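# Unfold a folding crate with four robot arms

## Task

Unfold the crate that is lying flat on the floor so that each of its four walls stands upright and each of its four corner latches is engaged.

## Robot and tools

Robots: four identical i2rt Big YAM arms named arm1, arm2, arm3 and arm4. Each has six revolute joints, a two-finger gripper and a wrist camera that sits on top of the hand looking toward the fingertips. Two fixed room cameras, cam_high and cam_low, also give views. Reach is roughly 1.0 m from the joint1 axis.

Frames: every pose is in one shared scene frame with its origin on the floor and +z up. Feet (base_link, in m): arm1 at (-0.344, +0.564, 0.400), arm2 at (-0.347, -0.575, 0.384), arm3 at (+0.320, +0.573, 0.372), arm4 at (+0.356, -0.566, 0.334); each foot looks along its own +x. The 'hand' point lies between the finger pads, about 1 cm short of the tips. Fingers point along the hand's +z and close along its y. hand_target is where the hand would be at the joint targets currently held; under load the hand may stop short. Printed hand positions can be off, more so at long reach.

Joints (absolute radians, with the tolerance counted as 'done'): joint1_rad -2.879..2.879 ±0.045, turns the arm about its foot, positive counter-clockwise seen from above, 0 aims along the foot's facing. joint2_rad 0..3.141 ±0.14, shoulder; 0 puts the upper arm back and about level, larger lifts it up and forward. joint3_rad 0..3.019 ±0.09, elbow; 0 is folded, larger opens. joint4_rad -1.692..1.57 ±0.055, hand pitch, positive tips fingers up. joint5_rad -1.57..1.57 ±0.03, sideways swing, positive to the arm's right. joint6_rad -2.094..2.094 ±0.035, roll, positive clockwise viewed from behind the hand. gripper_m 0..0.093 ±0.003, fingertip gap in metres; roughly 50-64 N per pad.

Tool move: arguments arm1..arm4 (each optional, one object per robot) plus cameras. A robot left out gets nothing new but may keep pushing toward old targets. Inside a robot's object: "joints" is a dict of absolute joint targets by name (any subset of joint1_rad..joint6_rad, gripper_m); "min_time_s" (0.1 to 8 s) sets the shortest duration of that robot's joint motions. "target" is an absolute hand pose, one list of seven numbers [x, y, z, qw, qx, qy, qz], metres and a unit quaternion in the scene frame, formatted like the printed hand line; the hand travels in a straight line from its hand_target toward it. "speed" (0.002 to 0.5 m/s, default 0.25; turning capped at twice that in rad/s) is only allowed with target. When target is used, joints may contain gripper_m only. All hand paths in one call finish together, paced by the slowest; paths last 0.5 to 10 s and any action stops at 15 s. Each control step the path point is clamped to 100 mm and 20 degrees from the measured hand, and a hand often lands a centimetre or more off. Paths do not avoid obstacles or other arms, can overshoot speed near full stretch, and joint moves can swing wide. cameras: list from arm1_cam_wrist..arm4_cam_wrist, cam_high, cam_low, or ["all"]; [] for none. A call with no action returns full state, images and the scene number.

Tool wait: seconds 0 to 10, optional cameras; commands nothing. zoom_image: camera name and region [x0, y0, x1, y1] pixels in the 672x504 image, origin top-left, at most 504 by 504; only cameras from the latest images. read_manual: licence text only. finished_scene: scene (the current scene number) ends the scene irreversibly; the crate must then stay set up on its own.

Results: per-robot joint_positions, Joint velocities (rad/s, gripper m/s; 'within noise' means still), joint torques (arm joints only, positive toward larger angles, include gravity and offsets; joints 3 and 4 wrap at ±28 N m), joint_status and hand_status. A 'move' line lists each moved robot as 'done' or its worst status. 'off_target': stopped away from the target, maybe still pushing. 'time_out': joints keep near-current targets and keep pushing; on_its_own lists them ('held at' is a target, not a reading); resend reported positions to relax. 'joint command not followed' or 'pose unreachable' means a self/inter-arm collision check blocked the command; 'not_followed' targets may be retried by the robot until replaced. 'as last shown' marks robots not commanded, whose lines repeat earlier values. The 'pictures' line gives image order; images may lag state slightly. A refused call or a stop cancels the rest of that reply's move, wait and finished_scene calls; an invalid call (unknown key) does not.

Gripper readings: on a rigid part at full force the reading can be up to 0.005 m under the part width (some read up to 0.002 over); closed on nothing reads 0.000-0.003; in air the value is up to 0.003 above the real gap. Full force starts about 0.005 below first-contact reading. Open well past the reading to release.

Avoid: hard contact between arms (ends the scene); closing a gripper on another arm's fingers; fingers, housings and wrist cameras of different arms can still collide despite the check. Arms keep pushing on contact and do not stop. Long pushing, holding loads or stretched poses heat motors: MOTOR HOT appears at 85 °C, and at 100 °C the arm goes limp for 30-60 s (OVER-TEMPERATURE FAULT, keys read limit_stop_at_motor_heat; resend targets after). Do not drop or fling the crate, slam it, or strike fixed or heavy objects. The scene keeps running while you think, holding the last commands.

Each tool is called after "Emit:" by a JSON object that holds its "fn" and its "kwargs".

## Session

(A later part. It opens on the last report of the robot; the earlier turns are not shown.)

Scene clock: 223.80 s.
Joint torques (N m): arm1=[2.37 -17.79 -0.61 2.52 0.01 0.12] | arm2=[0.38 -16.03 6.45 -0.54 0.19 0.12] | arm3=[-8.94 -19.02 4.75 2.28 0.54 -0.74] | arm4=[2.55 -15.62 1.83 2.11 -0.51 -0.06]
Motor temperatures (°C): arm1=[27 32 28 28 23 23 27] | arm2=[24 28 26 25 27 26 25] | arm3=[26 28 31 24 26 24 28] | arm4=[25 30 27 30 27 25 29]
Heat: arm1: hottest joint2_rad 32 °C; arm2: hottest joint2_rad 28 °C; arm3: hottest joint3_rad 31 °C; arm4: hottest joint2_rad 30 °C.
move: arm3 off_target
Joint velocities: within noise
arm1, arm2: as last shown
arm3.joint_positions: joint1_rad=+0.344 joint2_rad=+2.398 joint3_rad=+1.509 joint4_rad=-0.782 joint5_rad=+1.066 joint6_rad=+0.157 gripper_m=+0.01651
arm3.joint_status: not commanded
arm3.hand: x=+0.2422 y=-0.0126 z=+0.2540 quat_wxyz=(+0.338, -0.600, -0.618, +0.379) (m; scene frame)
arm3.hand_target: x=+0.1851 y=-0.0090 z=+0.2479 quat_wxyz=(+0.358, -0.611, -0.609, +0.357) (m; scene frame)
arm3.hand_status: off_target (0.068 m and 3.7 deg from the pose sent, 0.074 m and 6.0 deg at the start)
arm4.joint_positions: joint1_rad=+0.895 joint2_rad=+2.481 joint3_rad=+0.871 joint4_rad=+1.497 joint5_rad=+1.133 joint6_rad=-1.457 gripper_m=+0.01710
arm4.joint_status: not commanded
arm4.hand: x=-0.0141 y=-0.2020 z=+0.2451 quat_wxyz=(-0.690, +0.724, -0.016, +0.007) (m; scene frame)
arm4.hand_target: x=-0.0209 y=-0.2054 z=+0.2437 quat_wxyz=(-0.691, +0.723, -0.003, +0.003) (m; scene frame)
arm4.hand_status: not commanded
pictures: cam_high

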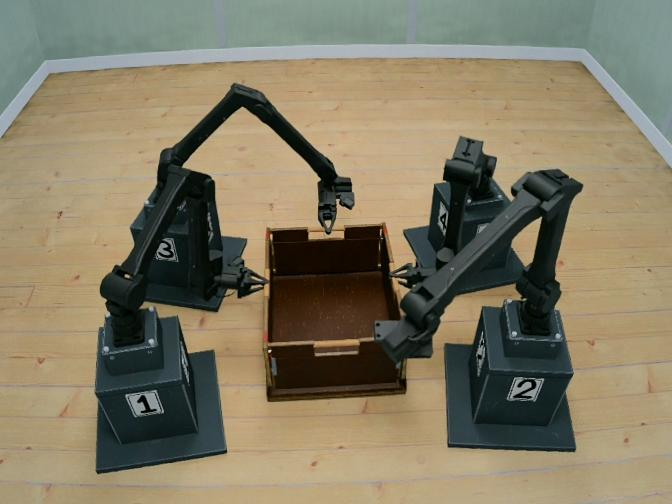

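Emit:
{"fn": "move", "kwargs": {"arm3": {"target":[0.248,-0.012,0.255,-0.36,0.61,0.6,-0.365],"speed":0.1}, "arm1": {"target":[-0.025,0.208,0.243,0.02,-0.02,-0.738,0.674],"speed":0.1}}}

Emit:
{"fn": "move", "kwargs": {"arm1": {"joints":{"gripper_m":0.05}}, "arm3": {"joints":{"gripper_m":0.05}}, "arm4": {"joints":{"gripper_m":0.05}}}}

Emit:
{"fn": "move", "kwargs": {"arm1": {"target":[-0.025,0.3,0.25,0.02,-0.02,-0.738,0.674],"speed":0.12}, "arm3": {"target":[0.34,-0.012,0.36,-0.36,0.61,0.61,-0.36],"speed":0.15}, "arm4": {"target":[-0.02,-0.3,0.25,-0.69,0.724,0,0],"speed":0.12}, "cameras": ["cam_high","cam_low","arm1_cam_wrist","arm4_cam_wrist"]}}

Emit:
{"fn": "zoom_image", "kwargs": {"camera": "cam_high", "region": [240, 210, 430, 410]}}

Emit:
{"fn": "zoom_image", "kwargs": {"camera": "cam_low", "region": [210, 180, 480, 390]}}

Scene clock: 228.17 s.
Joint torques (N m): arm1=[0.91 -17.96 -1.36 2.62 -0.03 0.11] | arm2=[0.32 -16.03 6.43 -0.54 0.19 0.13] | arm3=[0.26 -18.78 6.19 -1.81 0.97 0.46] | arm4=[2.49 -15.56 1.83 2.11 -0.51 -0.06]
Motor temperatures (°C): arm1=[27 32 28 28 23 23 27] | arm2=[24 28 26 25 27 26 25] | arm3=[26 28 31 24 26 24 28] | arm4=[25 30 27 30 27 25 29]
Heat: arm1: hottest joint2_rad 32 °C; arm2: hottest joint2_rad 28 °C; arm3: hottest joint3_rad 31 °C; arm4: hottest joint2_rad 30 °C.
move: arm1 done; arm3 done
Joint velocities: within noise
arm1.joint_positions: joint1_rad=+0.867 joint2_rad=+2.650 joint3_rad=+0.868 joint4_rad=+1.557 joint5_rad=+1.120 joint6_rad=-1.367 gripper_m=+0.01703
arm1.joint_status: not commanded
arm1.hand: x=-0.0287 y=+0.2019 z=+0.2427 quat_wxyz=(+0.028, -0.028, -0.738, +0.674) (m; scene frame)
arm1.hand_target: x=-0.0250 y=+0.2079 z=+0.2430 quat_wxyz=(+0.020, -0.020, -0.738, +0.674) (m; scene frame)
arm1.hand_status: done (0.007 m and 1.3 deg from the pose sent, 0.007 m and 1.3 deg at the start; a joint's target at an end of its range on 33 of 38 steps)
arm2.joint_positions: joint1_rad=+0.704 joint2_rad=+1.671 joint3_rad=+1.213 joint4_rad=-1.417 joint5_rad=+0.439 joint6_rad=+0.625 gripper_m=+0.05990
arm2.joint_status: not commanded
arm2.hand: x=-0.4992 y=-0.1975 z=+0.4948 quat_wxyz=(-0.184, +0.686, -0.679, +0.186) (m; scene frame)
arm2.hand_target: x=-0.5011 y=-0.1989 z=+0.5009 quat_wxyz=(-0.184, +0.685, -0.681, +0.182) (m; scene frame)
arm2.hand_status: not commanded
arm3.joint_positions: joint1_rad=+0.345 joint2_rad=+2.429 joint3_rad=+1.575 joint4_rad=-0.928 joint5_rad=+1.057 joint6_rad=+0.263 gripper_m=+0.01651
arm3.joint_status: not commanded
arm3.hand: x=+0.2437 y=-0.0116 z=+0.2540 quat_wxyz=(+0.353, -0.612, -0.606, +0.366) (m; scene frame)
arm3.hand_target: x=+0.2480 y=-0.0132 z=+0.2544 quat_wxyz=(+0.360, -0.610, -0.604, +0.367) (m; scene frame)
arm3.hand_status: done (0.004 m and 1.0 deg from the pose sent, 0.006 m and 3.8 deg at the start)
arm4: as last shown
pictures: none

Scene clock: 228.93 s.
Joint torques (N m): arm1=[0.03 -17.38 -1.31 2.63 0.2 0.16] | arm2=[0.32 -16.03 6.45 -0.55 0.19 0.12] | arm3=[-0.09 -19.14 6.09 -0.72 0.81 0.25] | arm4=[1.73 -15.79 1.91 2.1 -0.11 -0.01]
Motor temperatures (°C): arm1=[27 32 28 28 23 23 27] | arm2=[24 28 26 25 27 26 25] | arm3=[26 28 31 24 26 24 28] | arm4=[25 30 27 30 27 25 29]
Heat: arm1: hottest joint2_rad 32 °C; arm2: hottest joint2_rad 28 °C; arm3: hottest joint3_rad 31 °C; arm4: hottest joint2_rad 30 °C.
move: arm1 done; arm3 done; arm4 done
Joint velocities: within noise
arm1.joint_positions: joint1_rad=+0.884 joint2_rad=+2.650 joint3_rad=+0.876 joint4_rad=+1.557 joint5_rad=+1.106 joint6_rad=-1.367 gripper_m=+0.04995
arm1.joint_status: all done
arm1.hand: x=-0.0176 y=+0.2057 z=+0.2427 quat_wxyz=(+0.015, -0.019, -0.738, +0.674) (m; scene frame)
arm1.hand_target: x=-0.0172 y=+0.2098 z=+0.2432 quat_wxyz=(+0.011, -0.016, -0.738, +0.675) (m; scene frame)
arm1.hand_status: not commanded
arm2: as last shown
arm3.joint_positions: joint1_rad=+0.336 joint2_rad=+2.429 joint3_rad=+1.575 joint4_rad=-0.960 joint5_rad=+1.062 joint6_rad=+0.282 gripper_m=+0.04989
arm3.joint_status: all done
arm3.hand: x=+0.2373 y=-0.0061 z=+0.2558 quat_wxyz=(+0.364, -0.613, -0.602, +0.360) (m; scene frame)
arm3.hand_target: x=+0.2426 y=-0.0125 z=+0.2544 quat_wxyz=(+0.361, -0.613, -0.601, +0.365) (m; scene frame)
arm3.hand_status: not commanded
arm4.joint_positions: joint1_rad=+0.907 joint2_rad=+2.481 joint3_rad=+0.871 joint4_rad=+1.497 joint5_rad=+1.113 joint6_rad=-1.461 gripper_m=+0.04993
arm4.joint_status: all done
arm4.hand: x=-0.0219 y=-0.2065 z=+0.2448 quat_wxyz=(-0.689, +0.725, -0.003, -0.003) (m; scene frame)
arm4.hand_target: x=-0.0249 y=-0.2085 z=+0.2434 quat_wxyz=(-0.691, +0.723, +0.004, -0.002) (m; scene frame)
arm4.hand_status: not commanded
pictures: none

Scene clock: 231.20 s.
Joint torques (N m): arm1=[0.09 -17.55 -2.47 1.5 0.52 0.32] | arm2=[0.38 -16.03 6.45 -0.57 0.19 0.12] | arm3=[-0.26 -20.48 7.91 -1.2 0.43 0.24] | arm4=[2.26 -15.79 -0.09 1.07 0.08 0.41]
Motor temperatures (°C): arm1=[27 32 28 28 23 23 27] | arm2=[24 28 26 25 27 26 25] | arm3=[26 28 31 24 26 24 28] | arm4=[25 30 26 30 27 25 29]
Heat: arm1: hottest joint2_rad 32 °C; arm2: hottest joint2_rad 28 °C; arm3: hottest joint3_rad 31 °C; arm4: hottest joint2_rad 30 °C.
move: arm1 done; arm3 off_target; arm4 done
Joint velocities: within noise
arm1.joint_positions: joint1_rad=+1.111 joint2_rad=+2.620 joint3_rad=+0.762 joint4_rad=+1.439 joint5_rad=+1.337 joint6_rad=-1.167 gripper_m=+0.04998
arm1.joint_status: not commanded
arm1.hand: x=-0.0250 y=+0.2968 z=+0.2468 quat_wxyz=(+0.024, -0.018, -0.737, +0.675) (m; scene frame)
arm1.hand_target: x=-0.0253 y=+0.2998 z=+0.2506 quat_wxyz=(+0.020, -0.020, -0.738, +0.675) (m; scene frame)
arm1.hand_status: done (0.005 m and 0.5 deg from the pose sent, 0.095 m and 0.6 deg at the start; a joint's target at an end of its range on 12 of 68 steps)
arm2: as last shown
arm3.joint_positions: joint1_rad=+0.500 joint2_rad=+2.338 joint3_rad=+1.679 joint4_rad=-1.420 joint5_rad=+1.005 joint6_rad=+0.539 gripper_m=+0.04990
arm3.joint_status: not commanded
arm3.hand: x=+0.3346 y=+0.0003 z=+0.3473 quat_wxyz=(+0.375, -0.598, -0.615, +0.353) (m; scene frame)
arm3.hand_target: x=+0.3423 y=-0.0124 z=+0.3597 quat_wxyz=(+0.359, -0.608, -0.610, +0.360) (m; scene frame)
arm3.hand_status: off_target (0.018 m and 2.4 deg from the pose sent, 0.146 m and 1.0 deg at the start)
arm4.joint_positions: joint1_rad=+1.108 joint2_rad=+2.466 joint3_rad=+0.777 joint4_rad=+1.514 joint5_rad=+1.321 joint6_rad=-1.417 gripper_m=+0.04995
arm4.joint_status: not commanded
arm4.hand: x=-0.0178 y=-0.2941 z=+0.2491 quat_wxyz=(-0.692, +0.722, +0.002, +0.008) (m; scene frame)
arm4.hand_target: x=-0.0175 y=-0.2962 z=+0.2509 quat_wxyz=(-0.691, +0.722, -0.002, +0.003) (m; scene frame)
arm4.hand_status: done (0.006 m and 1.0 deg from the pose sent, 0.094 m and 0.5 deg at the start)
pictures: arm1_cam_wrist, arm4_cam_wrist, cam_high, cam_low

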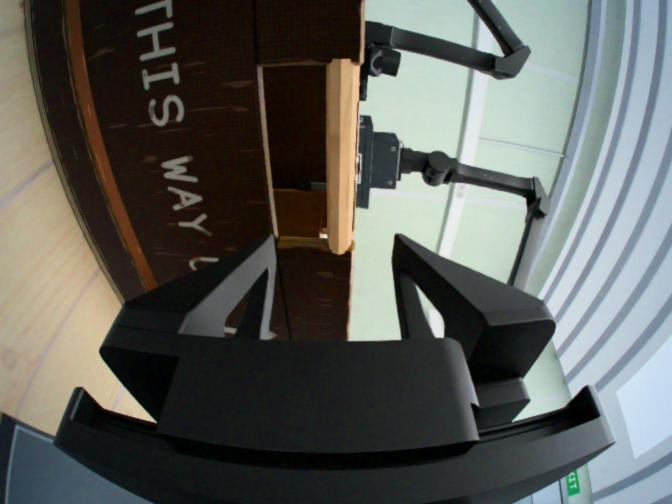

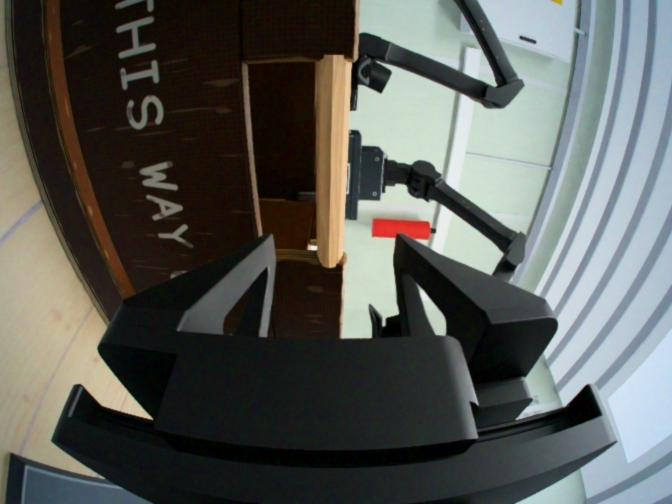

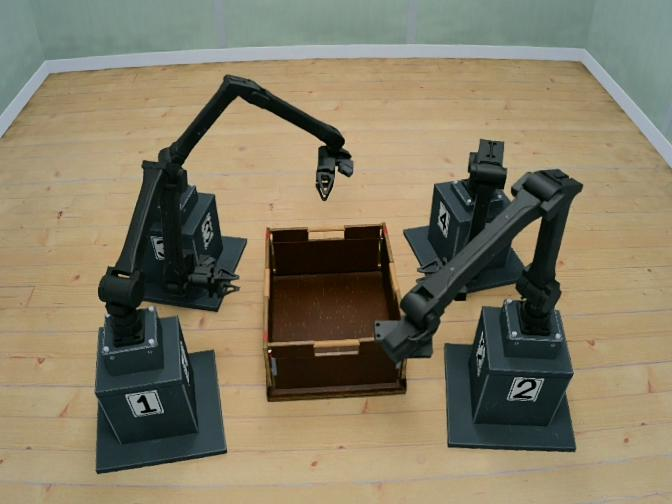

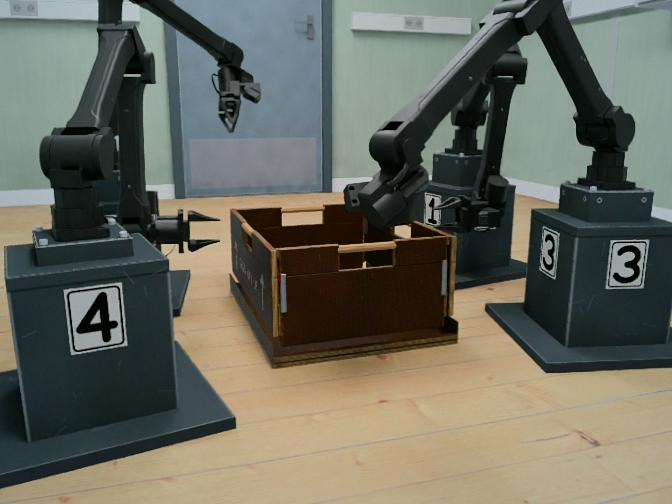

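Scaled by 2.520 from the camera's 672x504 image, which has a finer 960x720 frame.

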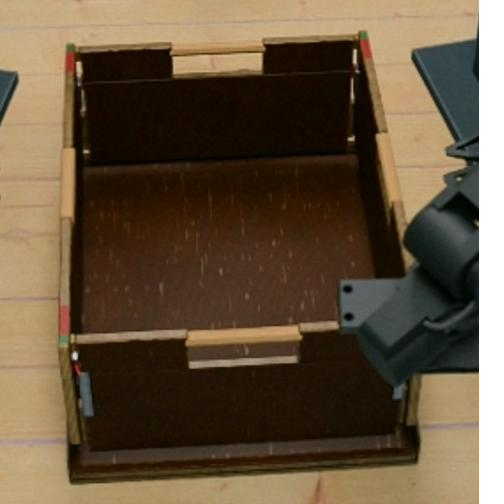

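Scaled by 1.867 from the camera's 672x504 image, which has a finer 960x720 frame.

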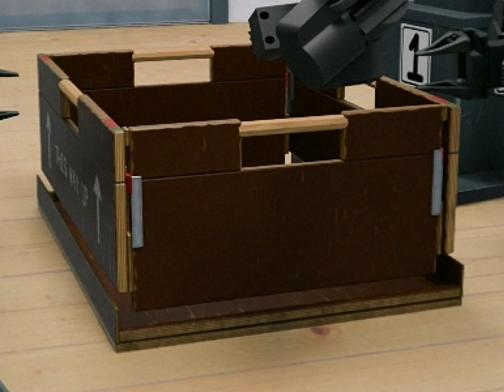

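Emit:
{"fn": "move", "kwargs": {"arm2": {"target":[-0.5,-0.05,0.36,-0.354,0.612,-0.612,0.354],"speed":0.3}, "arm3": {"target":[0.47,-0.03,0.36,-0.354,0.612,0.612,-0.354],"speed":0.3}, "cameras": ["arm2_cam_wrist","arm3_cam_wrist"]}}

Scene clock: 234.47 s.
Joint torques (N m): arm1=[0.56 -17.79 -2.43 1.48 0.48 0.31] | arm2=[-0.91 -22.77 7.39 -1.21 0.6 0.17] | arm3=[0.15 -18.84 8.95 -1.42 0.4 0.23] | arm4=[2.14 -15.79 -0.1 1.09 0.08 0.42]
Motor temperatures (°C): arm1=[27 32 28 28 23 23 26] | arm2=[24 28 26 25 27 26 25] | arm3=[26 28 31 24 26 24 28] | arm4=[25 30 26 30 27 25 28]
Heat: arm1: hottest joint2_rad 32 °C; arm2: hottest joint2_rad 28 °C; arm3: hottest joint3_rad 31 °C; arm4: hottest joint2_rad 30 °C.
move: arm2 off_target; arm3 off_target
Joint velocities: within noise
arm1.joint_positions: joint1_rad=+1.111 joint2_rad=+2.620 joint3_rad=+0.762 joint4_rad=+1.437 joint5_rad=+1.337 joint6_rad=-1.166 gripper_m=+0.04998
arm1.joint_status: not commanded
arm1.hand: x=-0.0251 y=+0.2968 z=+0.2466 quat_wxyz=(+0.024, -0.019, -0.738, +0.675) (m; scene frame)
arm1.hand_target: x=-0.0254 y=+0.2998 z=+0.2505 quat_wxyz=(+0.020, -0.020, -0.738, +0.674) (m; scene frame)
arm1.hand_status: not commanded
arm2.joint_positions: joint1_rad=+0.661 joint2_rad=+2.386 joint3_rad=+1.731 joint4_rad=-1.654 joint5_rad=+0.841 joint6_rad=+0.852 gripper_m=+0.05990
arm2.joint_status: not commanded
arm2.hand: x=-0.4940 y=-0.0606 z=+0.3519 quat_wxyz=(-0.347, +0.615, -0.606, +0.365) (m; scene frame)
arm2.hand_target: x=-0.4967 y=-0.0506 z=+0.3593 quat_wxyz=(-0.352, +0.610, -0.614, +0.356) (m; scene frame)
arm2.hand_status: off_target (0.015 m and 1.7 deg from the pose sent, 0.200 m and 29.8 deg at the start)
arm3.joint_positions: joint1_rad=+0.674 joint2_rad=+2.437 joint3_rad=+1.972 joint4_rad=-1.663 joint5_rad=+0.905 joint6_rad=+0.700 gripper_m=+0.04991
arm3.joint_status: not commanded
arm3.hand: x=+0.4624 y=-0.0254 z=+0.3709 quat_wxyz=(+0.327, -0.607, -0.628, +0.360) (m; scene frame)
arm3.hand_target: x=+0.4679 y=-0.0302 z=+0.3600 quat_wxyz=(+0.328, -0.609, -0.627, +0.359) (m; scene frame)
arm3.hand_status: off_target (0.014 m and 3.7 deg from the pose sent, 0.139 m and 2.9 deg at the start; a joint's target at an end of its range on 39 of 60 steps)
arm4: as last shown
pictures: arm2_cam_wrist, arm3_cam_wrist

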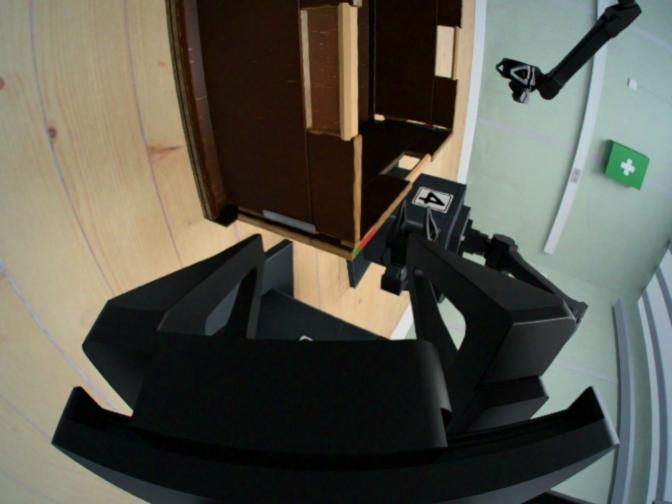

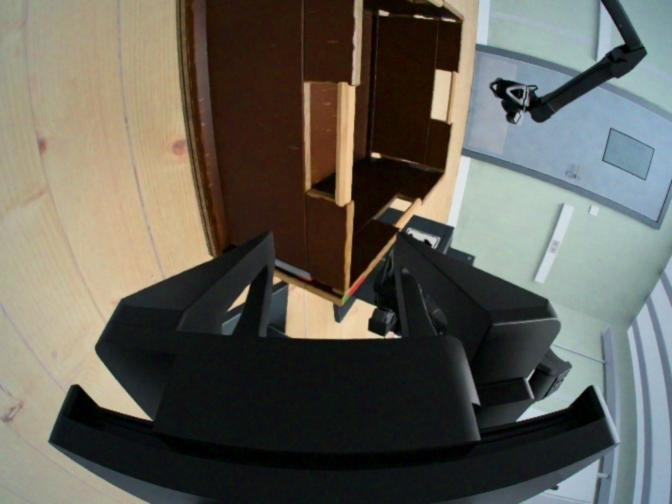

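Emit:
{"fn": "zoom_image", "kwargs": {"camera": "arm2_cam_wrist", "region": [235, 180, 395, 280]}}

Emit:
{"fn": "zoom_image", "kwargs": {"camera": "arm3_cam_wrist", "region": [255, 230, 385, 320]}}

Emit:
{"fn": "zoom_image", "kwargs": {"camera": "arm2_cam_wrist", "region": [340, 0, 480, 180]}}

Emit:
{"fn": "zoom_image", "kwargs": {"camera": "arm3_cam_wrist", "region": [340, 0, 480, 180]}}

Scaled by 3.150 from the camera's 672x504 image, which has a finer 960x720 frame.

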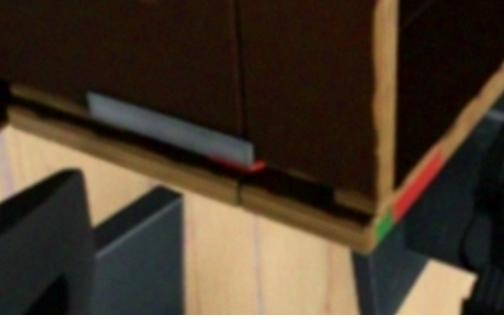

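Scaled by 3.877 from the camera's 672x504 image, which has a finer 960x720 frame.

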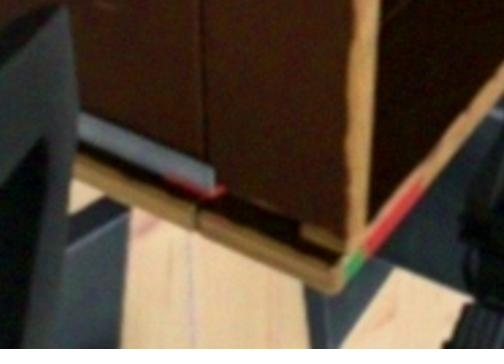

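Scaled by 2.800 from the camera's 672x504 image, which has a finer 960x720 frame.

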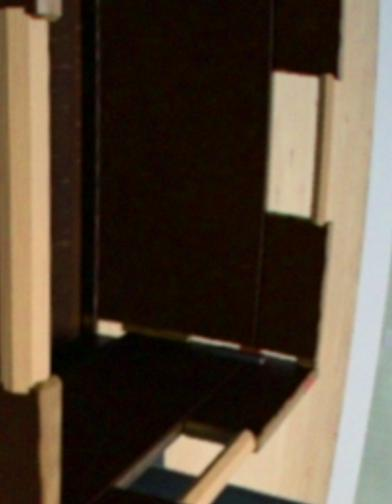

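Scaled by 2.800 from the camera's 672x504 image, which has a finer 960x720 frame.

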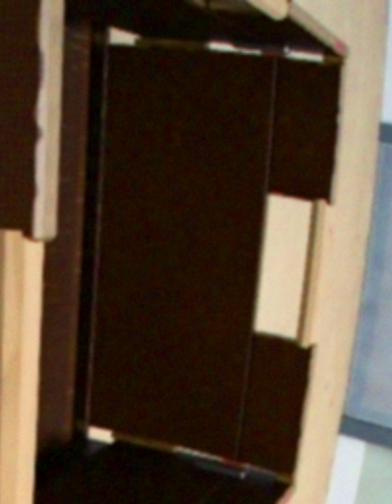

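Emit:
{"fn": "finished_scene", "kwargs": {"scene": 1}}

The scene is finished: the task was done.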